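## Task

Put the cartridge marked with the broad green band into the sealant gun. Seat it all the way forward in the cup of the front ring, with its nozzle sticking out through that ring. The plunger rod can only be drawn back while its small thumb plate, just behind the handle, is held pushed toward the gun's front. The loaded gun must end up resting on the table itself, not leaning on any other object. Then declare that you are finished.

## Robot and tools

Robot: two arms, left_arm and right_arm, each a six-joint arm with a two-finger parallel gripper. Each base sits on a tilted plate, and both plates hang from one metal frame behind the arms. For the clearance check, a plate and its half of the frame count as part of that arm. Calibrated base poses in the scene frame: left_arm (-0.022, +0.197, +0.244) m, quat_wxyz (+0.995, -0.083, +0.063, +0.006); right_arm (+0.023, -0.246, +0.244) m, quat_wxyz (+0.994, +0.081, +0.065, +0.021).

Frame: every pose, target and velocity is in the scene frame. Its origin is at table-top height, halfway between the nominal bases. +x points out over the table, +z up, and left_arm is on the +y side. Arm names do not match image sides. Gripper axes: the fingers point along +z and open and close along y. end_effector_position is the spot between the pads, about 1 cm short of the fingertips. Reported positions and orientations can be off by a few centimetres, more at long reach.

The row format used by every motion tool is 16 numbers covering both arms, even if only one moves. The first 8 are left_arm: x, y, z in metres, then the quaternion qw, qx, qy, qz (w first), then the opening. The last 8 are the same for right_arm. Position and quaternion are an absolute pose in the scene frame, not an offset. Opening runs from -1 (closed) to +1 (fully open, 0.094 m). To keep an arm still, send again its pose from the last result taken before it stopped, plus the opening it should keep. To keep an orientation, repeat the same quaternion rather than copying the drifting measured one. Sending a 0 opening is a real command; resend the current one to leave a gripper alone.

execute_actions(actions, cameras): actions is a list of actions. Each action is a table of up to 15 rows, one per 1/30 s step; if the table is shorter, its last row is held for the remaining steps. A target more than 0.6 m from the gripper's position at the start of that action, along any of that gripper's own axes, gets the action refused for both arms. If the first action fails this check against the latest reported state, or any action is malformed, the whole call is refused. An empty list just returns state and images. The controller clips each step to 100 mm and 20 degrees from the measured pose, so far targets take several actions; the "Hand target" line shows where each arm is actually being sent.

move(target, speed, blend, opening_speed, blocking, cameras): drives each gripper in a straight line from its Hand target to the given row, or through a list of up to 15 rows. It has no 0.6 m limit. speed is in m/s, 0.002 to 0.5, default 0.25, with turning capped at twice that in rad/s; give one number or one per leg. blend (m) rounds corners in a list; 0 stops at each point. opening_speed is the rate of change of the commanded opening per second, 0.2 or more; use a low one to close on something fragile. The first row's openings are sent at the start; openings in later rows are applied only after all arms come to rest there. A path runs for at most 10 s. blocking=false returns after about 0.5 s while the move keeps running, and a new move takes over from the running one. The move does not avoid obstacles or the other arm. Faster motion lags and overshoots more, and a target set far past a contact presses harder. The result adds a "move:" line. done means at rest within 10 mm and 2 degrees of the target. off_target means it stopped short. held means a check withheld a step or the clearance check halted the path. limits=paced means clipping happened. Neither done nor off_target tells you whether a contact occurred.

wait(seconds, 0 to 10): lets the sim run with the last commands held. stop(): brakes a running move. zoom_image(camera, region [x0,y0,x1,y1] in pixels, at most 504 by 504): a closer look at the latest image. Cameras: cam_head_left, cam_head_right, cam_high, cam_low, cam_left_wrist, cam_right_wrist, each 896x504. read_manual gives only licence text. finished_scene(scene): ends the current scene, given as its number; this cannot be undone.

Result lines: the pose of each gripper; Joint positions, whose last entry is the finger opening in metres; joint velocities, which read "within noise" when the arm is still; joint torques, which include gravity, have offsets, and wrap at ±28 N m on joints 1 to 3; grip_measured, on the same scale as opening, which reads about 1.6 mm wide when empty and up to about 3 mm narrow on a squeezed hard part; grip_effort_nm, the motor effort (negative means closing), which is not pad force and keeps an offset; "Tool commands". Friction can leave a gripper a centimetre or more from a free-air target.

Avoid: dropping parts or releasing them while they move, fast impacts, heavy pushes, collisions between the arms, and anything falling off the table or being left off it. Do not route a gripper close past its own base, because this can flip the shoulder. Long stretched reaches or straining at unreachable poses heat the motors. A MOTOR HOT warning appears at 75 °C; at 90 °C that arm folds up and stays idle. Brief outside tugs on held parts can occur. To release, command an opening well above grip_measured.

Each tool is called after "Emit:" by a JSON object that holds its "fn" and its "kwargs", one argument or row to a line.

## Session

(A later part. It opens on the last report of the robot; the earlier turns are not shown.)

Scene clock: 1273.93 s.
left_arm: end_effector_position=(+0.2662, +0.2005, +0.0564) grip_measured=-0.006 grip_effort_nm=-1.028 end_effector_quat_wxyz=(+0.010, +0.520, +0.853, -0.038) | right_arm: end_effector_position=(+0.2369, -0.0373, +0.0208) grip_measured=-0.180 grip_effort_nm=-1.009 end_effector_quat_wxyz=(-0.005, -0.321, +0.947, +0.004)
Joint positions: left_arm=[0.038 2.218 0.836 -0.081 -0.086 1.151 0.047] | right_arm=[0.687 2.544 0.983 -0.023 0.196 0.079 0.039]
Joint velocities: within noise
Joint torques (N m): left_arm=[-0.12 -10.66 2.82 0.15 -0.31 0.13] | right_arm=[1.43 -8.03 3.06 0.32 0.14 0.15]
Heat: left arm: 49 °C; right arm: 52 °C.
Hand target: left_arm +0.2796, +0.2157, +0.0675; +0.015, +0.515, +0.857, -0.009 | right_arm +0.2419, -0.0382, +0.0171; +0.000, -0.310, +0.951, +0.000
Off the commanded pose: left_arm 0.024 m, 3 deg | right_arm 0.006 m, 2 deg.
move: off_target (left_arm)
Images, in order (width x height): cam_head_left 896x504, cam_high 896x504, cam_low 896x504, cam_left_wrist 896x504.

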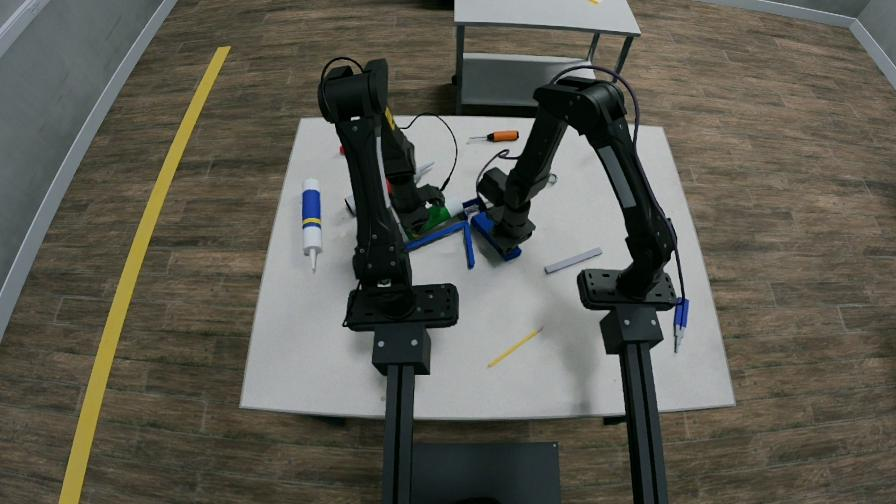

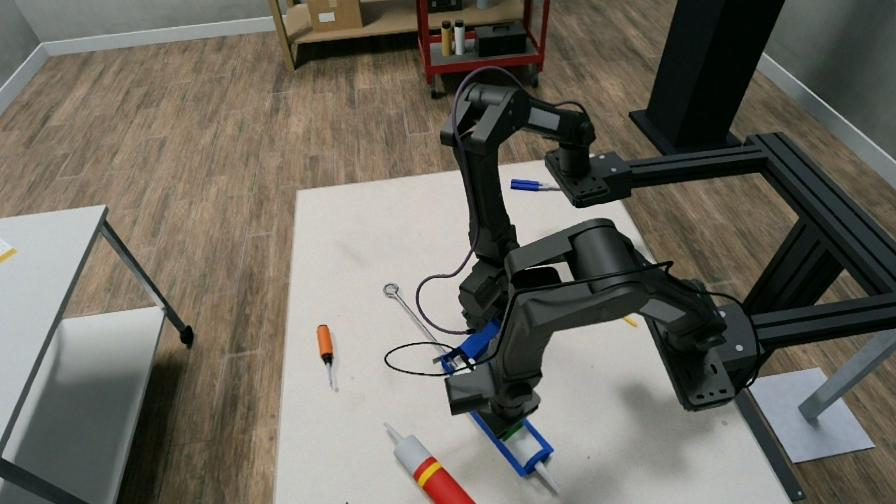

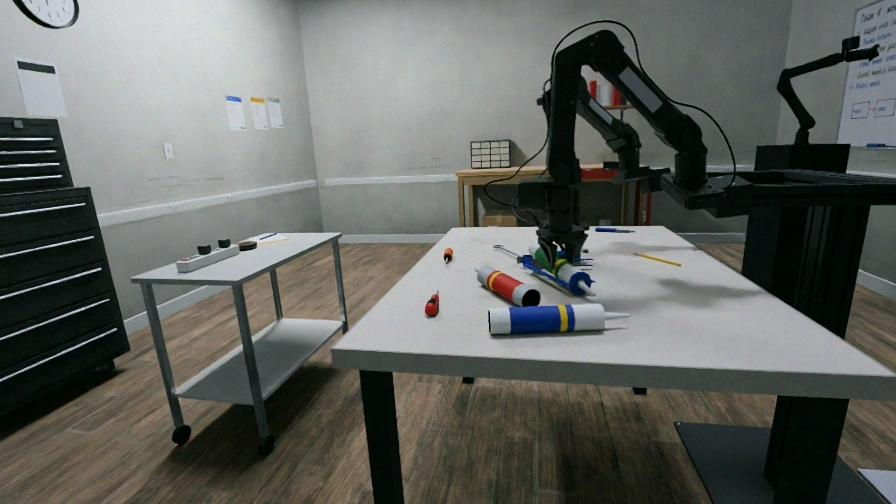

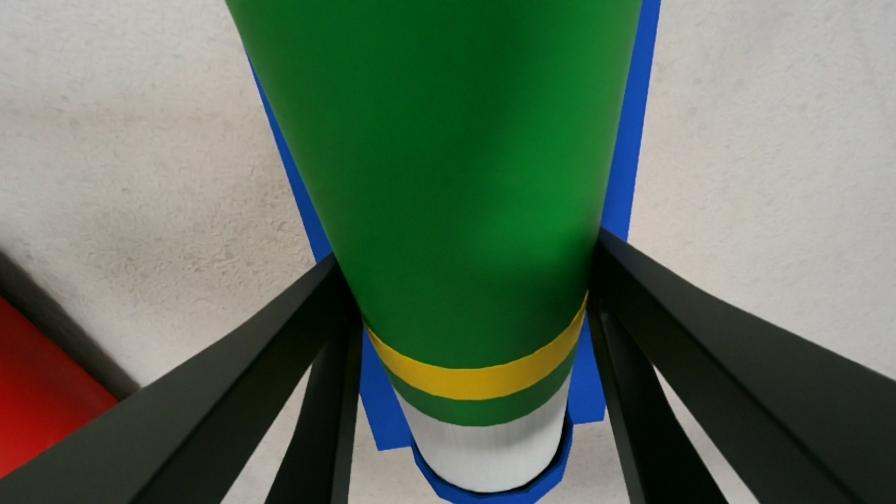

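Emit:
{"fn": "zoom_image", "kwargs": {
  "camera": "cam_high",
  "region": [520, 445, 570, 500]
}}

Emit:
{"fn": "zoom_image", "kwargs": {
  "camera": "cam_high",
  "region": [378, 415, 458, 495]
}}

Emit:
{"fn": "zoom_image", "kwargs": {
  "camera": "cam_low",
  "region": [485, 295, 635, 345]
}}

Emit:
{"fn": "zoom_image", "kwargs": {
  "camera": "cam_low",
  "region": [550, 245, 610, 305]
}}

Scaled by 9.164 from the camera's 896x504 image, which has a finer 1280x720 frame.

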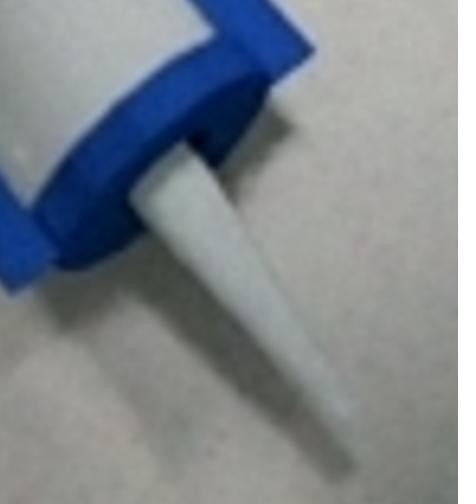

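Scaled by 6.300 from the camera's 896x504 image, which has a finer 1280x720 frame.

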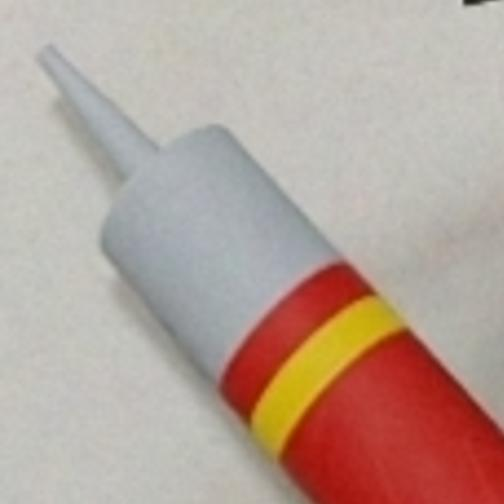

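Scaled by 3.360 from the camera's 896x504 image, which has a finer 1280x720 frame.

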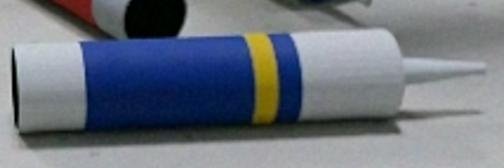

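Scaled by 8.400 from the camera's 896x504 image, which has a finer 1280x720 frame.

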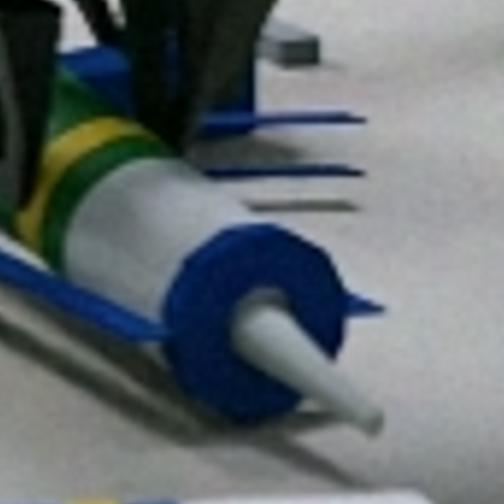

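Emit:
{"fn": "move", "kwargs": {
  "target": [
    [0.2790,0.2060,0.074,0.015,0.515,0.857,-0.009,-0.25,0.242,-0.038,0.017,0,-0.31,0.951,0,-0.35]
  ],
  "speed": 0.04,
  "cameras": ["cam_left_wrist","cam_low"]
}}

Emit:
{"fn": "zoom_image", "kwargs": {
  "camera": "cam_left_wrist",
  "region": [380, 380, 640, 504]
}}

Emit:
{"fn": "zoom_image", "kwargs": {
  "camera": "cam_low",
  "region": [515, 230, 605, 300]
}}

Scene clock: 1318.43 s.
left_arm: end_effector_position=(+0.2672, +0.2003, +0.0574) grip_measured=-0.006 grip_effort_nm=-1.028 end_effector_quat_wxyz=(+0.008, +0.517, +0.855, -0.033) | right_arm: end_effector_position=(+0.2368, -0.0370, +0.0208) grip_measured=-0.180 grip_effort_nm=-1.009 end_effector_quat_wxyz=(-0.006, -0.321, +0.947, +0.005)
Joint positions: left_arm=[0.031 2.215 0.836 -0.081 -0.096 1.138 0.047] | right_arm=[0.687 2.544 0.983 -0.022 0.194 0.079 0.039]
Joint velocities: within noise
Joint torques (N m): left_arm=[-2.62 -11.89 2.17 0.04 -0.27 -0.13] | right_arm=[1.44 -8.02 3.02 0.33 0.15 0.13]
Heat: left arm: 54 °C; right arm: 52 °C.
Hand target: left_arm +0.2788, +0.2057, +0.0730; +0.016, +0.515, +0.857, -0.009 | right_arm +0.2420, -0.0381, +0.0171; +0.000, -0.310, +0.951, +0.000
Off the commanded pose: left_arm 0.021 m, 3 deg | right_arm 0.007 m, 2 deg.
move: off_target (left_arm)
Images, in order (width x height): cam_low 896x504, cam_left_wrist 896x504.

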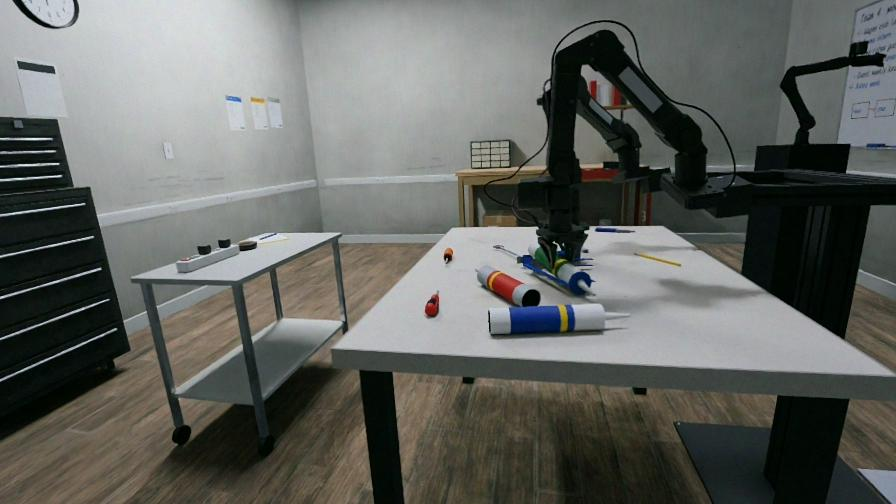

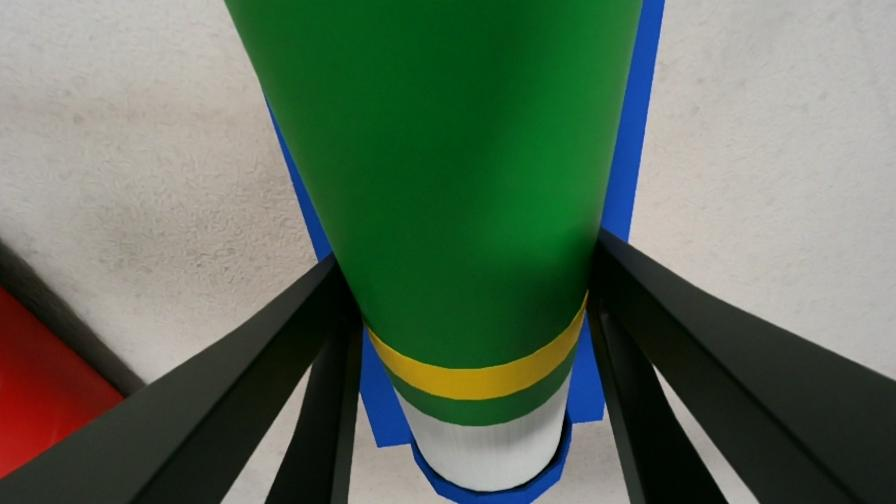

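Scaled by 1.938 from the camera's 896x504 image, which has a finer 1280x720 frame.

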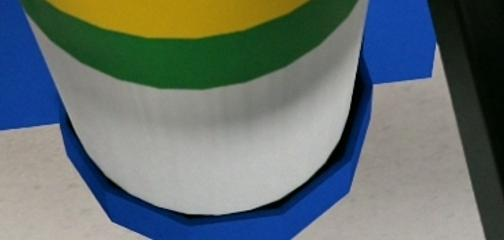

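Scaled by 5.600 from the camera's 896x504 image, which has a finer 1280x720 frame.

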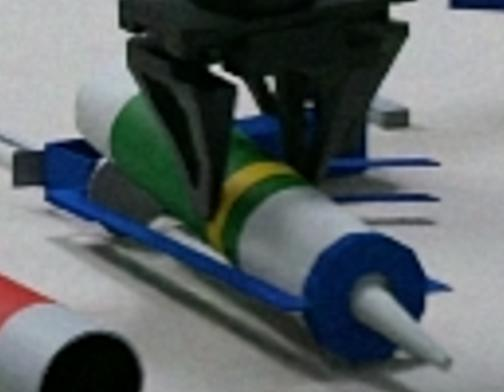

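Emit:
{"fn": "move", "kwargs": {
  "target": [
    [0.2780,0.2030,0.082,0.015,0.524,0.8515,-0.009,-0.25,0.242,-0.038,0.017,0,-0.31,0.951,0,-0.35]
  ],
  "speed": 0.04,
  "cameras": ["cam_left_wrist","cam_low"]
}}

Emit:
{"fn": "zoom_image", "kwargs": {
  "camera": "cam_left_wrist",
  "region": [380, 380, 640, 504]
}}

Emit:
{"fn": "zoom_image", "kwargs": {
  "camera": "cam_low",
  "region": [515, 230, 605, 300]
}}

Scene clock: 1324.10 s.
left_arm: end_effector_position=(+0.2677, +0.2015, +0.0624) grip_measured=-0.006 grip_effort_nm=-1.033 end_effector_quat_wxyz=(+0.006, +0.520, +0.854, -0.025) | right_arm: end_effector_position=(+0.2357, -0.0346, +0.0209) grip_measured=-0.180 grip_effort_nm=-1.009 end_effector_quat_wxyz=(-0.008, -0.319, +0.948, +0.012)
Joint positions: left_arm=[0.023 2.194 0.83 -0.093 -0.112 1.137 0.047] | right_arm=[0.687 2.544 0.985 -0.022 0.18 0.082 0.039]
Joint velocities: within noise
Joint torques (N m): left_arm=[-3.11 -12.57 1.95 -0.08 -0.17 -0.04] | right_arm=[1.46 -8.06 2.86 0.35 0.29 0.08]
Heat: left arm: 52 °C; right arm: 52 °C.
Hand target: left_arm +0.2778, +0.2028, +0.0805; +0.015, +0.524, +0.852, -0.009 | right_arm +0.2419, -0.0380, +0.0172; +0.000, -0.310, +0.951, +0.000
Off the commanded pose: left_arm 0.022 m, 2 deg | right_arm 0.008 m, 2 deg.
move: off_target (left_arm)
Images, in order (width x height): cam_low 896x504, cam_left_wrist 896x504.

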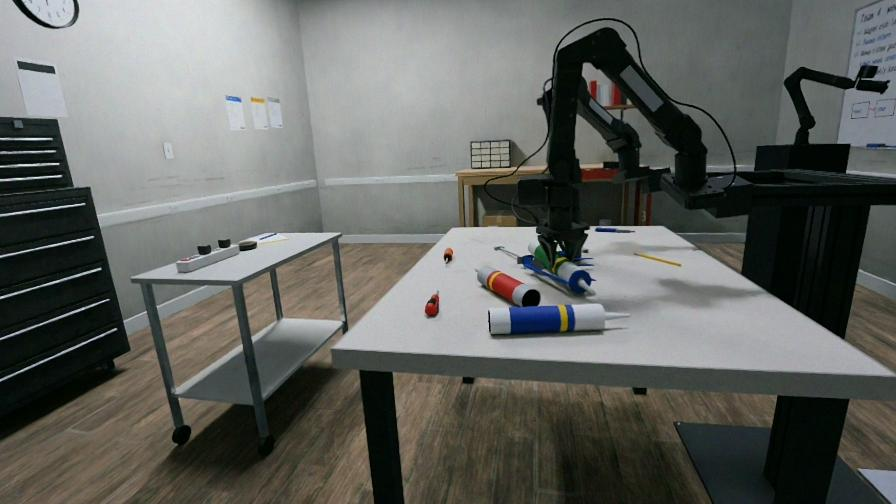

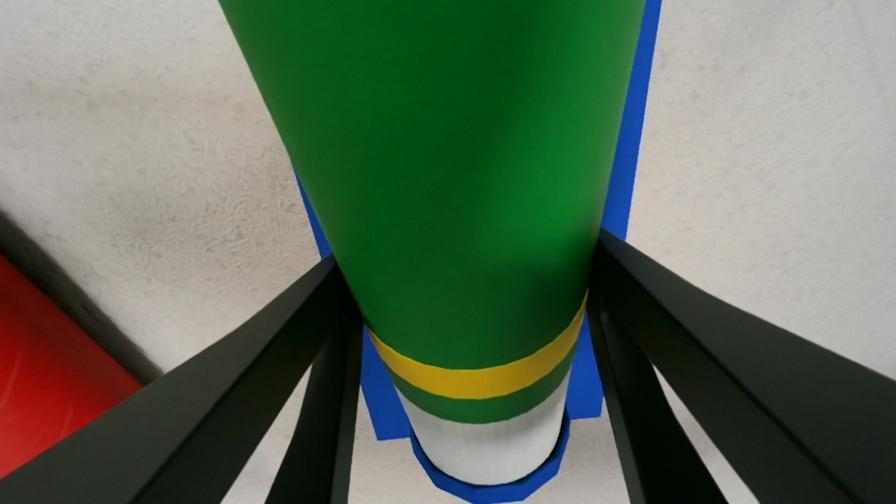

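Scaled by 1.938 from the camera's 896x504 image, which has a finer 1280x720 frame.

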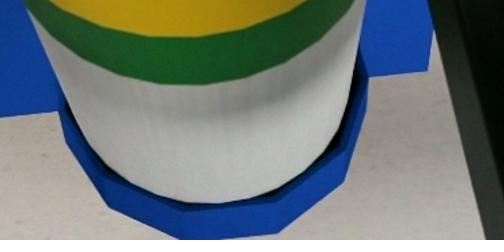

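Scaled by 5.600 from the camera's 896x504 image, which has a finer 1280x720 frame.

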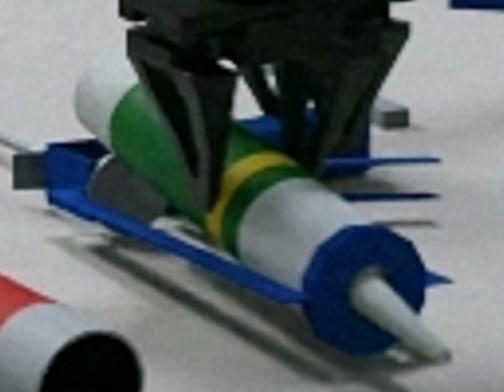

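Emit:
{"fn": "move", "kwargs": {
  "target": [
    [0.2780,0.2050,0.072,0.015,0.524,0.8515,-0.009,-0.25,0.242,-0.038,0.019,0,-0.31,0.951,0,-0.35],
    [0.2780,0.2050,0.072,0.015,0.524,0.8515,-0.009,-0.25,0.242,-0.038,0.021,0,-0.31,0.951,0,0.45],
    [0.2780,0.2050,0.072,0.015,0.524,0.8515,-0.009,-0.25,0.242,-0.04,0.12,0,-0.31,0.951,0,0.45],
    [0.2780,0.2050,0.072,0.015,0.524,0.8515,-0.009,-0.25,0.30,-0.06,0.20,0,-0.17,0.985,0,0],
    [0.2780,0.2050,0.072,0.015,0.524,0.8515,-0.009,-0.25,0.39,0.04,0.17,0,0,1,0,-0.5]
  ],
  "speed": 0.12,
  "cameras": ["cam_right_wrist","cam_left_wrist","cam_head_right"]
}}

Scene clock: 1355.40 s.
left_arm: end_effector_position=(+0.2677, +0.2022, +0.0624) grip_measured=-0.006 grip_effort_nm=-1.028 end_effector_quat_wxyz=(+0.005, +0.520, +0.854, -0.024) | right_arm: end_effector_position=(+0.3937, +0.0328, +0.1699) grip_measured=-0.497 grip_effort_nm=-0.125 end_effector_quat_wxyz=(+0.000, +0.008, +1.000, +0.007)
Joint positions: left_arm=[0.023 2.194 0.83 -0.093 -0.116 1.137 0.047] | right_arm=[0.644 2.49 1.84 -0.91 0.197 0.7 0.024]
Joint velocities: within noise
Joint torques (N m): left_arm=[-2.07 -9.63 2.52 0.19 -0.12 0.11] | right_arm=[4.68 -10.93 8.12 0.04 0.12 0.09]
Heat: left arm: 54 °C; right arm: 53 °C.
Hand target: left_arm +0.2780, +0.2049, +0.0717; +0.015, +0.524, +0.852, -0.009 | right_arm +0.3900, +0.0399, +0.1700; +0.001, +0.000, +1.000, +0.000
Off the commanded pose: left_arm 0.014 m, 2 deg | right_arm 0.008 m, 1 deg.
move: off_target (left_arm); target 4's new opening was sent with right_arm's hand 0.016 m and 2 deg from that target
Images, in order (width x height): cam_head_right 896x504, cam_left_wrist 896x504, cam_right_wrist 896x504.

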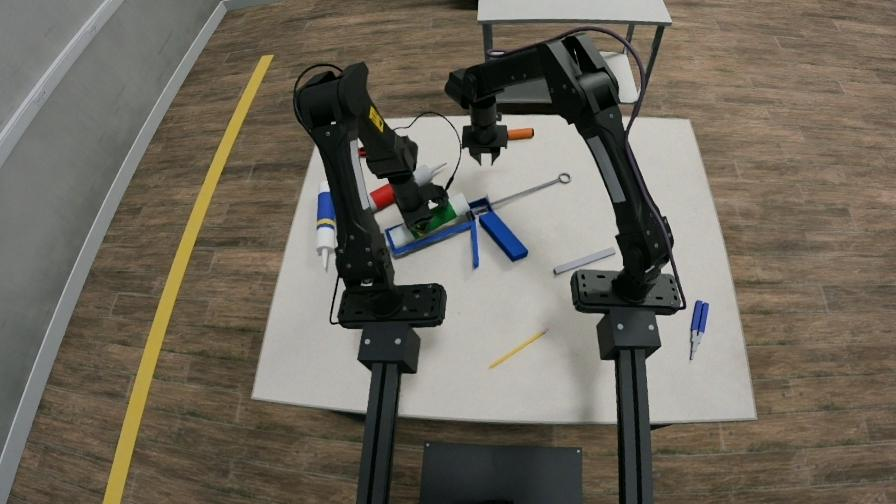

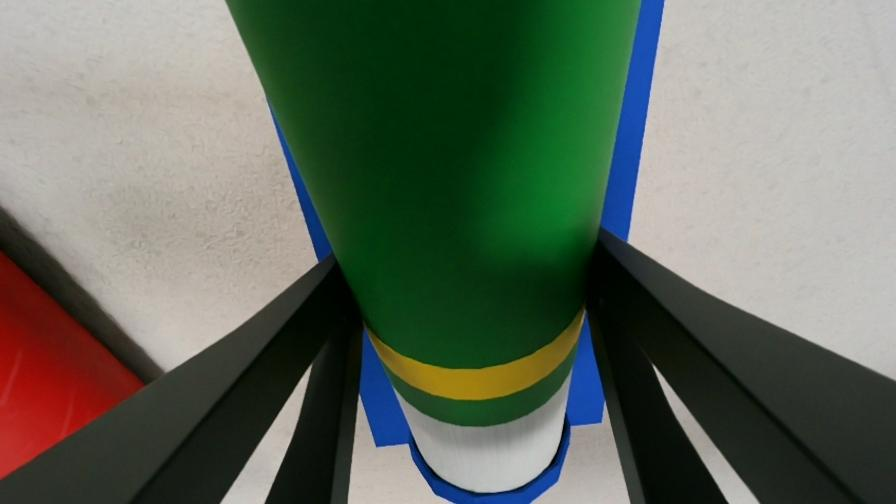

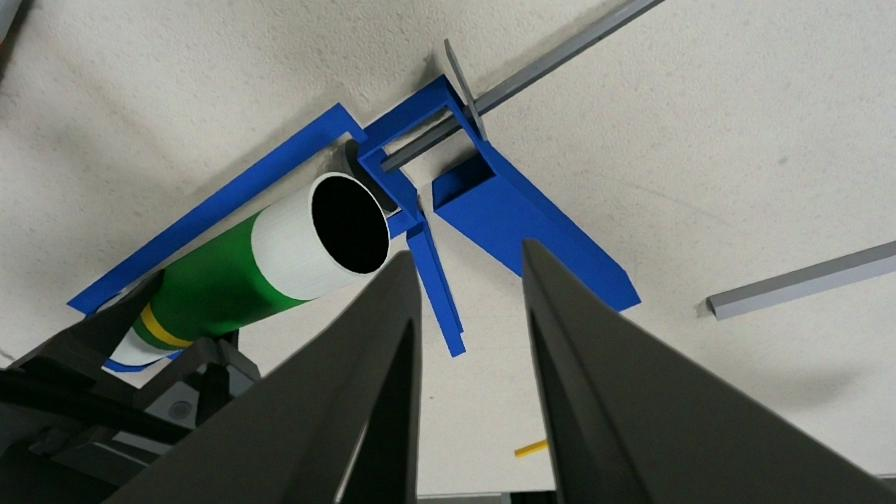

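Emit:
{"fn": "zoom_image", "kwargs": {
  "camera": "cam_right_wrist",
  "region": [240, 90, 500, 310]
}}

Scaled by 1.938 from the camera's 896x504 image, which has a finer 1280x720 frame.

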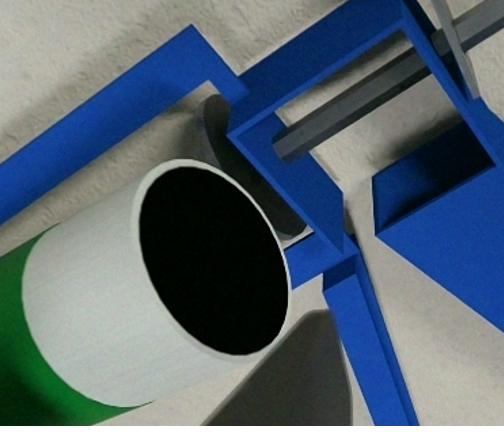

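Emit:
{"fn": "move", "kwargs": {
  "target": [
    [0.2770,0.2070,0.054,0.015,0.524,0.8515,-0.009,-0.25,0.39,0.04,0.17,0,0,1,0,-0.5]
  ],
  "speed": 0.05,
  "cameras": ["cam_right_wrist","cam_left_wrist","cam_low"]
}}

Emit:
{"fn": "zoom_image", "kwargs": {
  "camera": "cam_right_wrist",
  "region": [240, 90, 500, 310]
}}

Emit:
{"fn": "zoom_image", "kwargs": {
  "camera": "cam_left_wrist",
  "region": [380, 380, 640, 504]
}}

Scene clock: 1404.90 s.
left_arm: end_effector_position=(+0.2710, +0.2039, +0.0583) grip_measured=-0.006 grip_effort_nm=-1.028 end_effector_quat_wxyz=(+0.010, +0.522, +0.853, -0.017) | right_arm: end_effector_position=(+0.3935, +0.0327, +0.1699) grip_measured=-0.497 grip_effort_nm=-0.125 end_effector_quat_wxyz=(-0.001, +0.008, +1.000, +0.006)
Joint positions: left_arm=[0.028 2.209 0.83 -0.061 -0.12 1.148 0.047] | right_arm=[0.644 2.49 1.84 -0.911 0.197 0.701 0.024]
Joint velocities: within noise
Joint torques (N m): left_arm=[-1.09 -5.85 3.33 0.46 -0.06 0.15] | right_arm=[4.68 -10.99 8.24 0.04 0.1 0.08]
Heat: left arm: 51 °C; right arm: 59 °C.
Hand target: left_arm +0.2770, +0.2070, +0.0543; +0.015, +0.524, +0.852, -0.009 | right_arm +0.3899, +0.0398, +0.1700; +0.000, +0.000, +1.000, +0.000
Off the commanded pose: left_arm 0.008 m, 1 deg | right_arm 0.008 m, 1 deg.
move: done
Images, in order (width x height): cam_low 896x504, cam_left_wrist 896x504, cam_right_wrist 896x504.

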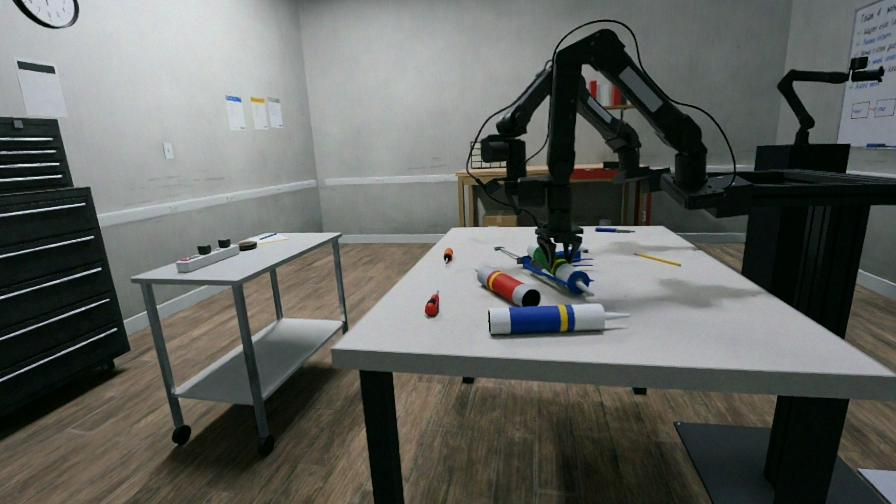

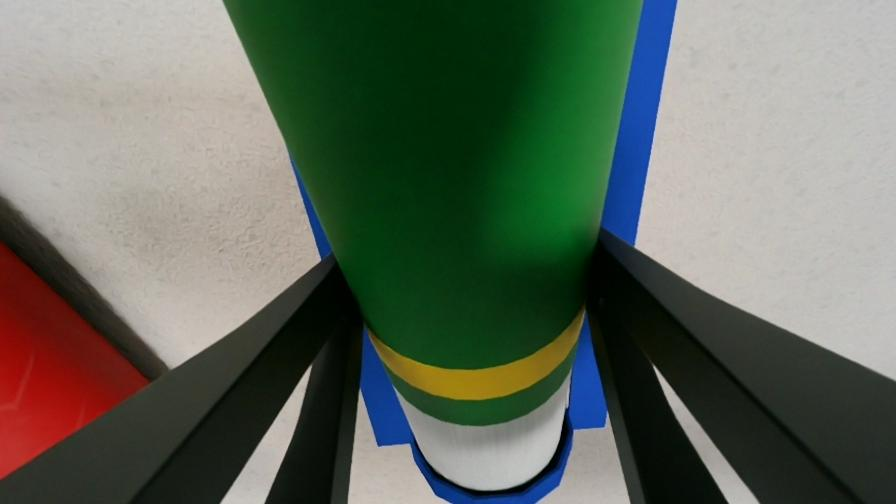

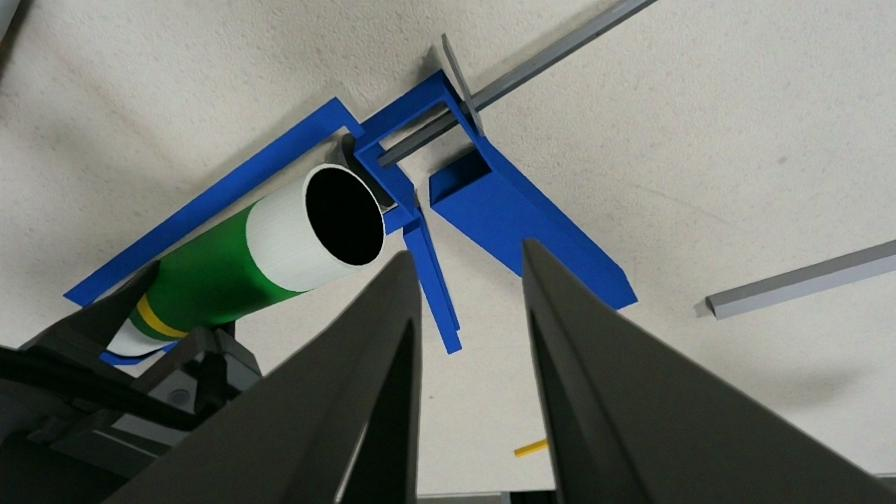

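Scaled by 1.938 from the camera's 896x504 image, which has a finer 1280x720 frame.

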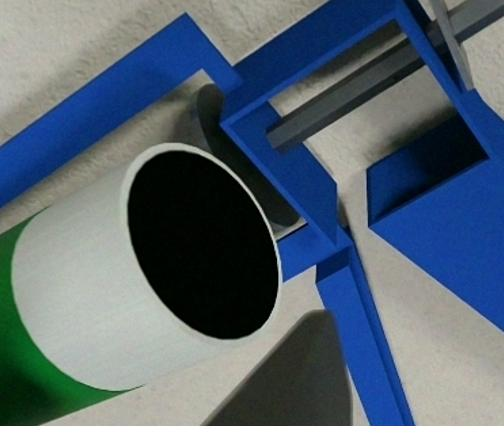

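Scaled by 1.938 from the camera's 896x504 image, which has a finer 1280x720 frame.

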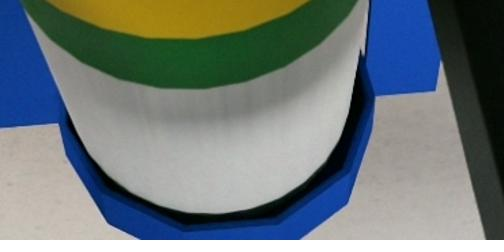

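Emit:
{"fn": "move", "kwargs": {
  "target": [
    [0.2735,0.2056,0.056,0.0148,0.5298,0.8479,-0.0092,-0.25,0.39,0.04,0.17,0,0,1,0,-0.5]
  ],
  "speed": 0.05,
  "cameras": ["cam_right_wrist","cam_left_wrist"]
}}

Emit:
{"fn": "zoom_image", "kwargs": {
  "camera": "cam_right_wrist",
  "region": [240, 90, 500, 310]
}}

Emit:
{"fn": "zoom_image", "kwargs": {
  "camera": "cam_left_wrist",
  "region": [380, 380, 640, 504]
}}

Scene clock: 1412.07 s.
left_arm: end_effector_position=(+0.2716, +0.2040, +0.0583) grip_measured=-0.006 grip_effort_nm=-1.028 end_effector_quat_wxyz=(+0.011, +0.525, +0.851, -0.016) | right_arm: end_effector_position=(+0.3934, +0.0326, +0.1699) grip_measured=-0.497 grip_effort_nm=-0.129 end_effector_quat_wxyz=(-0.001, +0.008, +1.000, +0.006)
Joint positions: left_arm=[0.028 2.209 0.83 -0.059 -0.121 1.155 0.047] | right_arm=[0.644 2.49 1.84 -0.911 0.197 0.701 0.024]
Joint velocities: within noise
Joint torques (N m): left_arm=[-1.48 -6.61 1.84 0.49 -0.08 0.16] | right_arm=[4.7 -11.02 8.2 0.05 0.13 0.07]
Heat: left arm: 48 °C; right arm: 59 °C.
Hand target: left_arm +0.2735, +0.2056, +0.0561; +0.015, +0.530, +0.848, -0.009 | right_arm +0.3900, +0.0398, +0.1700; +0.000, +0.000, +1.000, +0.000
Off the commanded pose: left_arm 0.003 m, 1 deg | right_arm 0.008 m, 1 deg.
move: done
Images, in order (width x height): cam_left_wrist 896x504, cam_right_wrist 896x504.

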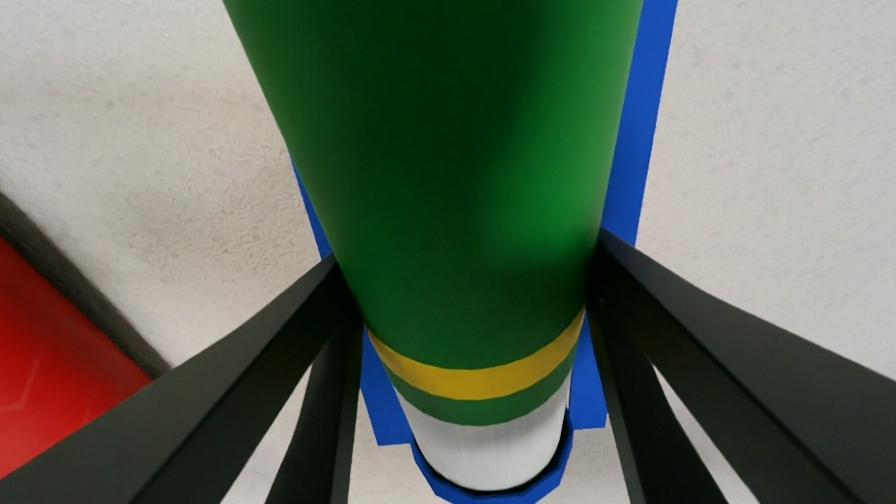

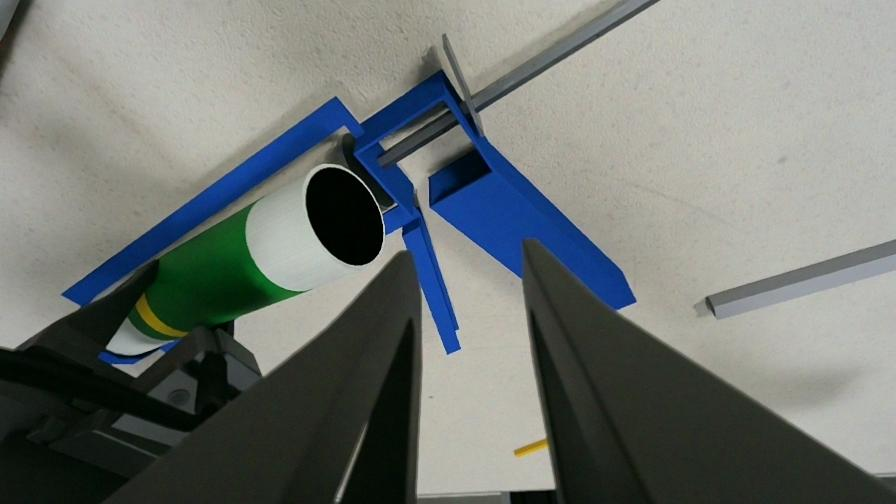

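Scaled by 1.938 from the camera's 896x504 image, which has a finer 1280x720 frame.

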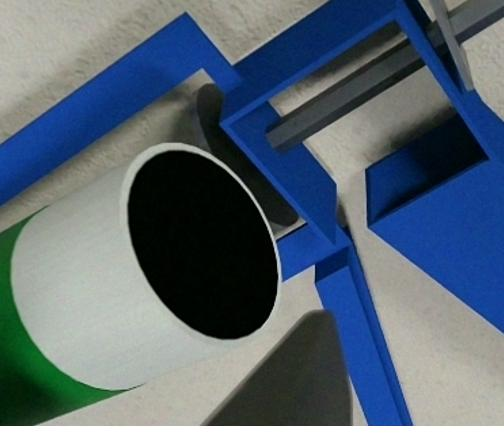

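Scaled by 1.938 from the camera's 896x504 image, which has a finer 1280x720 frame.

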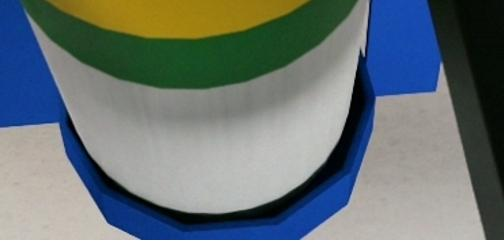

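Emit:
{"fn": "execute_actions", "kwargs": {
  "actions": []
}}

Scene clock: 1425.60 s.
left_arm: end_effector_position=(+0.2717, +0.2040, +0.0583) grip_measured=-0.006 grip_effort_nm=-1.028 end_effector_quat_wxyz=(+0.012, +0.525, +0.851, -0.016) | right_arm: end_effector_position=(+0.3934, +0.0326, +0.1699) grip_measured=-0.497 grip_effort_nm=-0.125 end_effector_quat_wxyz=(-0.001, +0.008, +1.000, +0.006)
Joint positions: left_arm=[0.028 2.209 0.83 -0.058 -0.121 1.155 0.047] | right_arm=[0.644 2.49 1.84 -0.911 0.197 0.701 0.024]
Joint velocities: within noise
Joint torques (N m): left_arm=[-1.46 -6.68 1.84 0.48 -0.06 0.17] | right_arm=[4.7 -11.04 8.18 0.05 0.09 0.07]
Heat: left arm: 45 °C; right arm: 59 °C.
Hand target: left_arm +0.2735, +0.2056, +0.0561; +0.015, +0.530, +0.848, -0.009 | right_arm +0.3900, +0.0399, +0.1700; +0.001, +0.000, +1.000, +0.000
Tool commands: left_gripper/opening=-0.25 right_gripper/opening=-0.5
Off the commanded pose: left_arm 0.003 m, 1 deg | right_arm 0.008 m, 1 deg.

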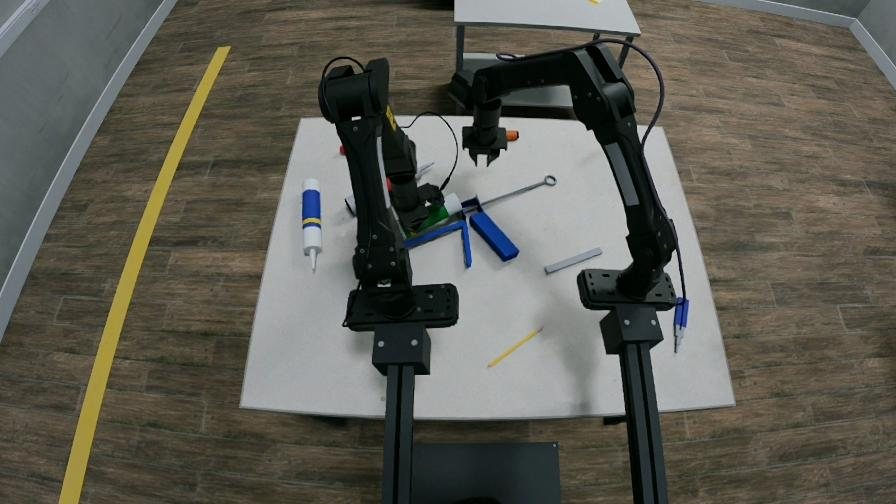

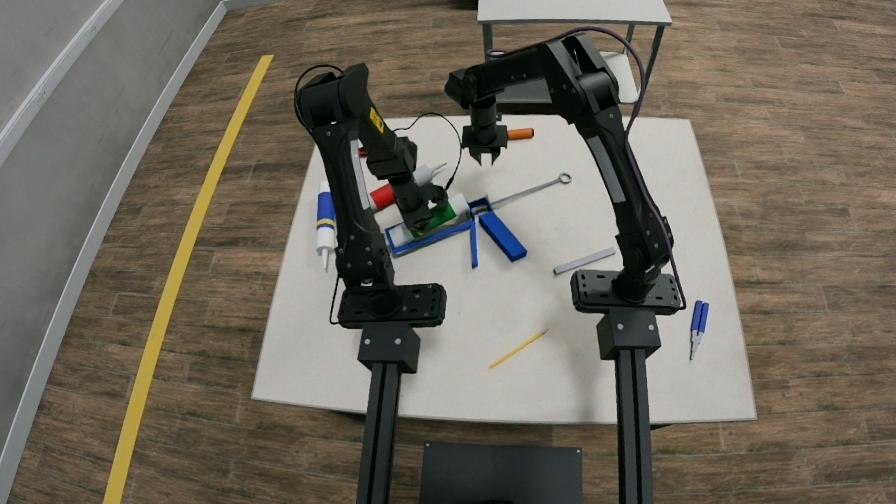

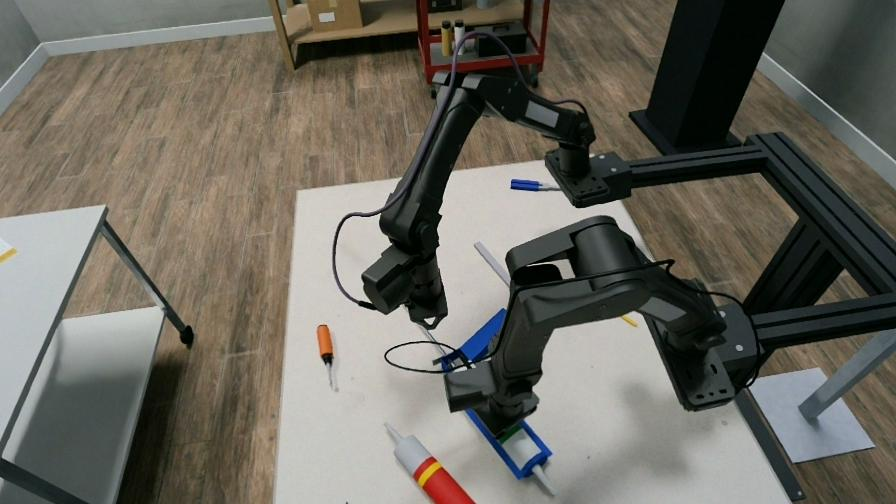

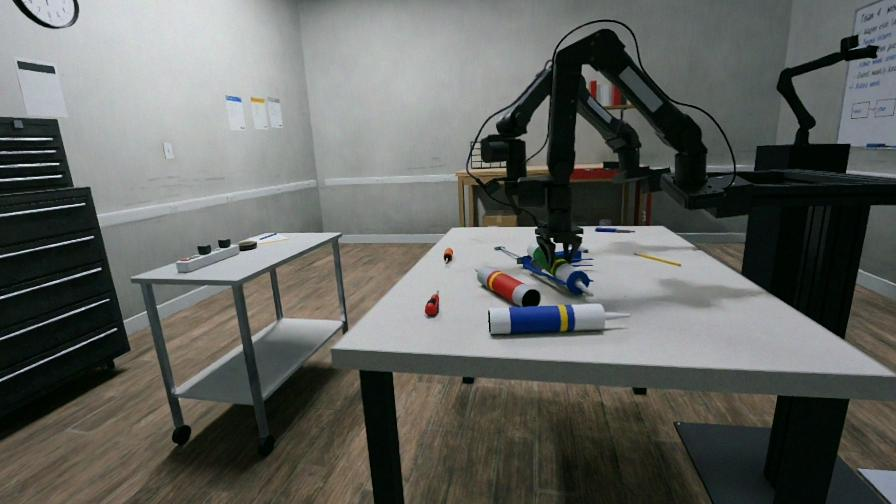

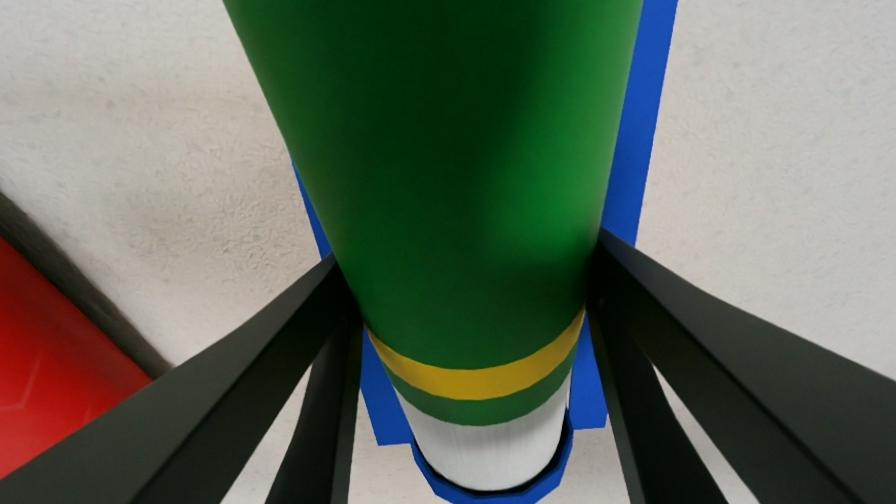

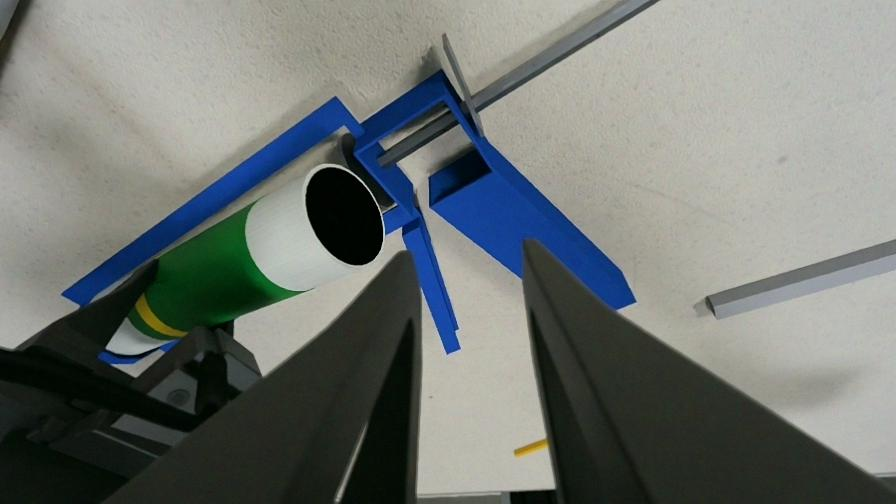

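Emit:
{"fn": "zoom_image", "kwargs": {
  "camera": "cam_right_wrist",
  "region": [240, 90, 500, 310]
}}

Emit:
{"fn": "zoom_image", "kwargs": {
  "camera": "cam_head_right",
  "region": [375, 170, 515, 270]
}}

Emit:
{"fn": "zoom_image", "kwargs": {
  "camera": "cam_high",
  "region": [470, 390, 590, 500]
}}

Emit:
{"fn": "zoom_image", "kwargs": {
  "camera": "cam_low",
  "region": [515, 230, 605, 300]
}}

Emit:
{"fn": "zoom_image", "kwargs": {
  "camera": "cam_left_wrist",
  "region": [360, 370, 640, 504]
}}

Scaled by 1.938 from the camera's 896x504 image, which has a finer 1280x720 frame.

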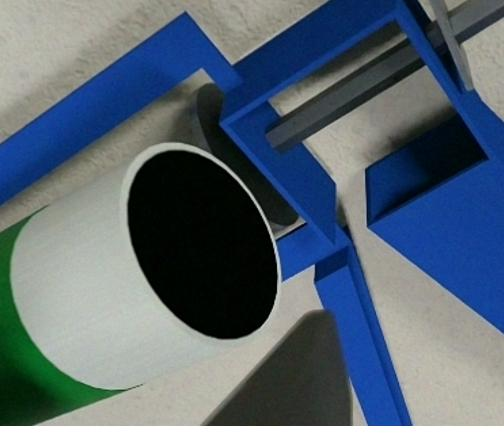

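Scaled by 3.600 from the camera's 896x504 image, which has a finer 1280x720 frame.

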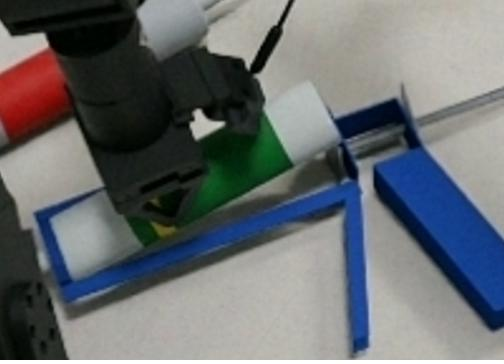

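Scaled by 4.200 from the camera's 896x504 image, which has a finer 1280x720 frame.

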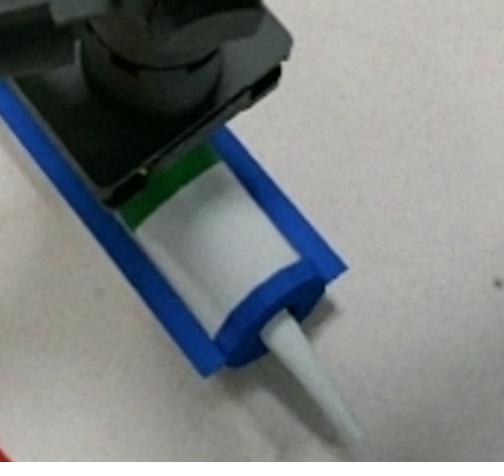

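Scaled by 5.600 from the camera's 896x504 image, which has a finer 1280x720 frame.

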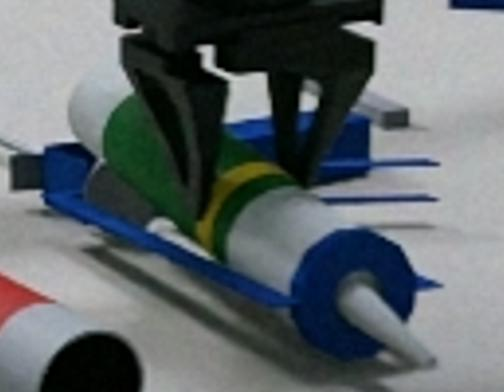

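Scaled by 1.800 from the camera's 896x504 image, which has a finer 1280x720 frame.

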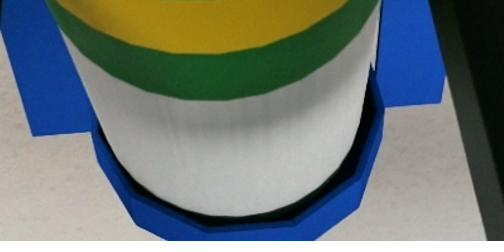

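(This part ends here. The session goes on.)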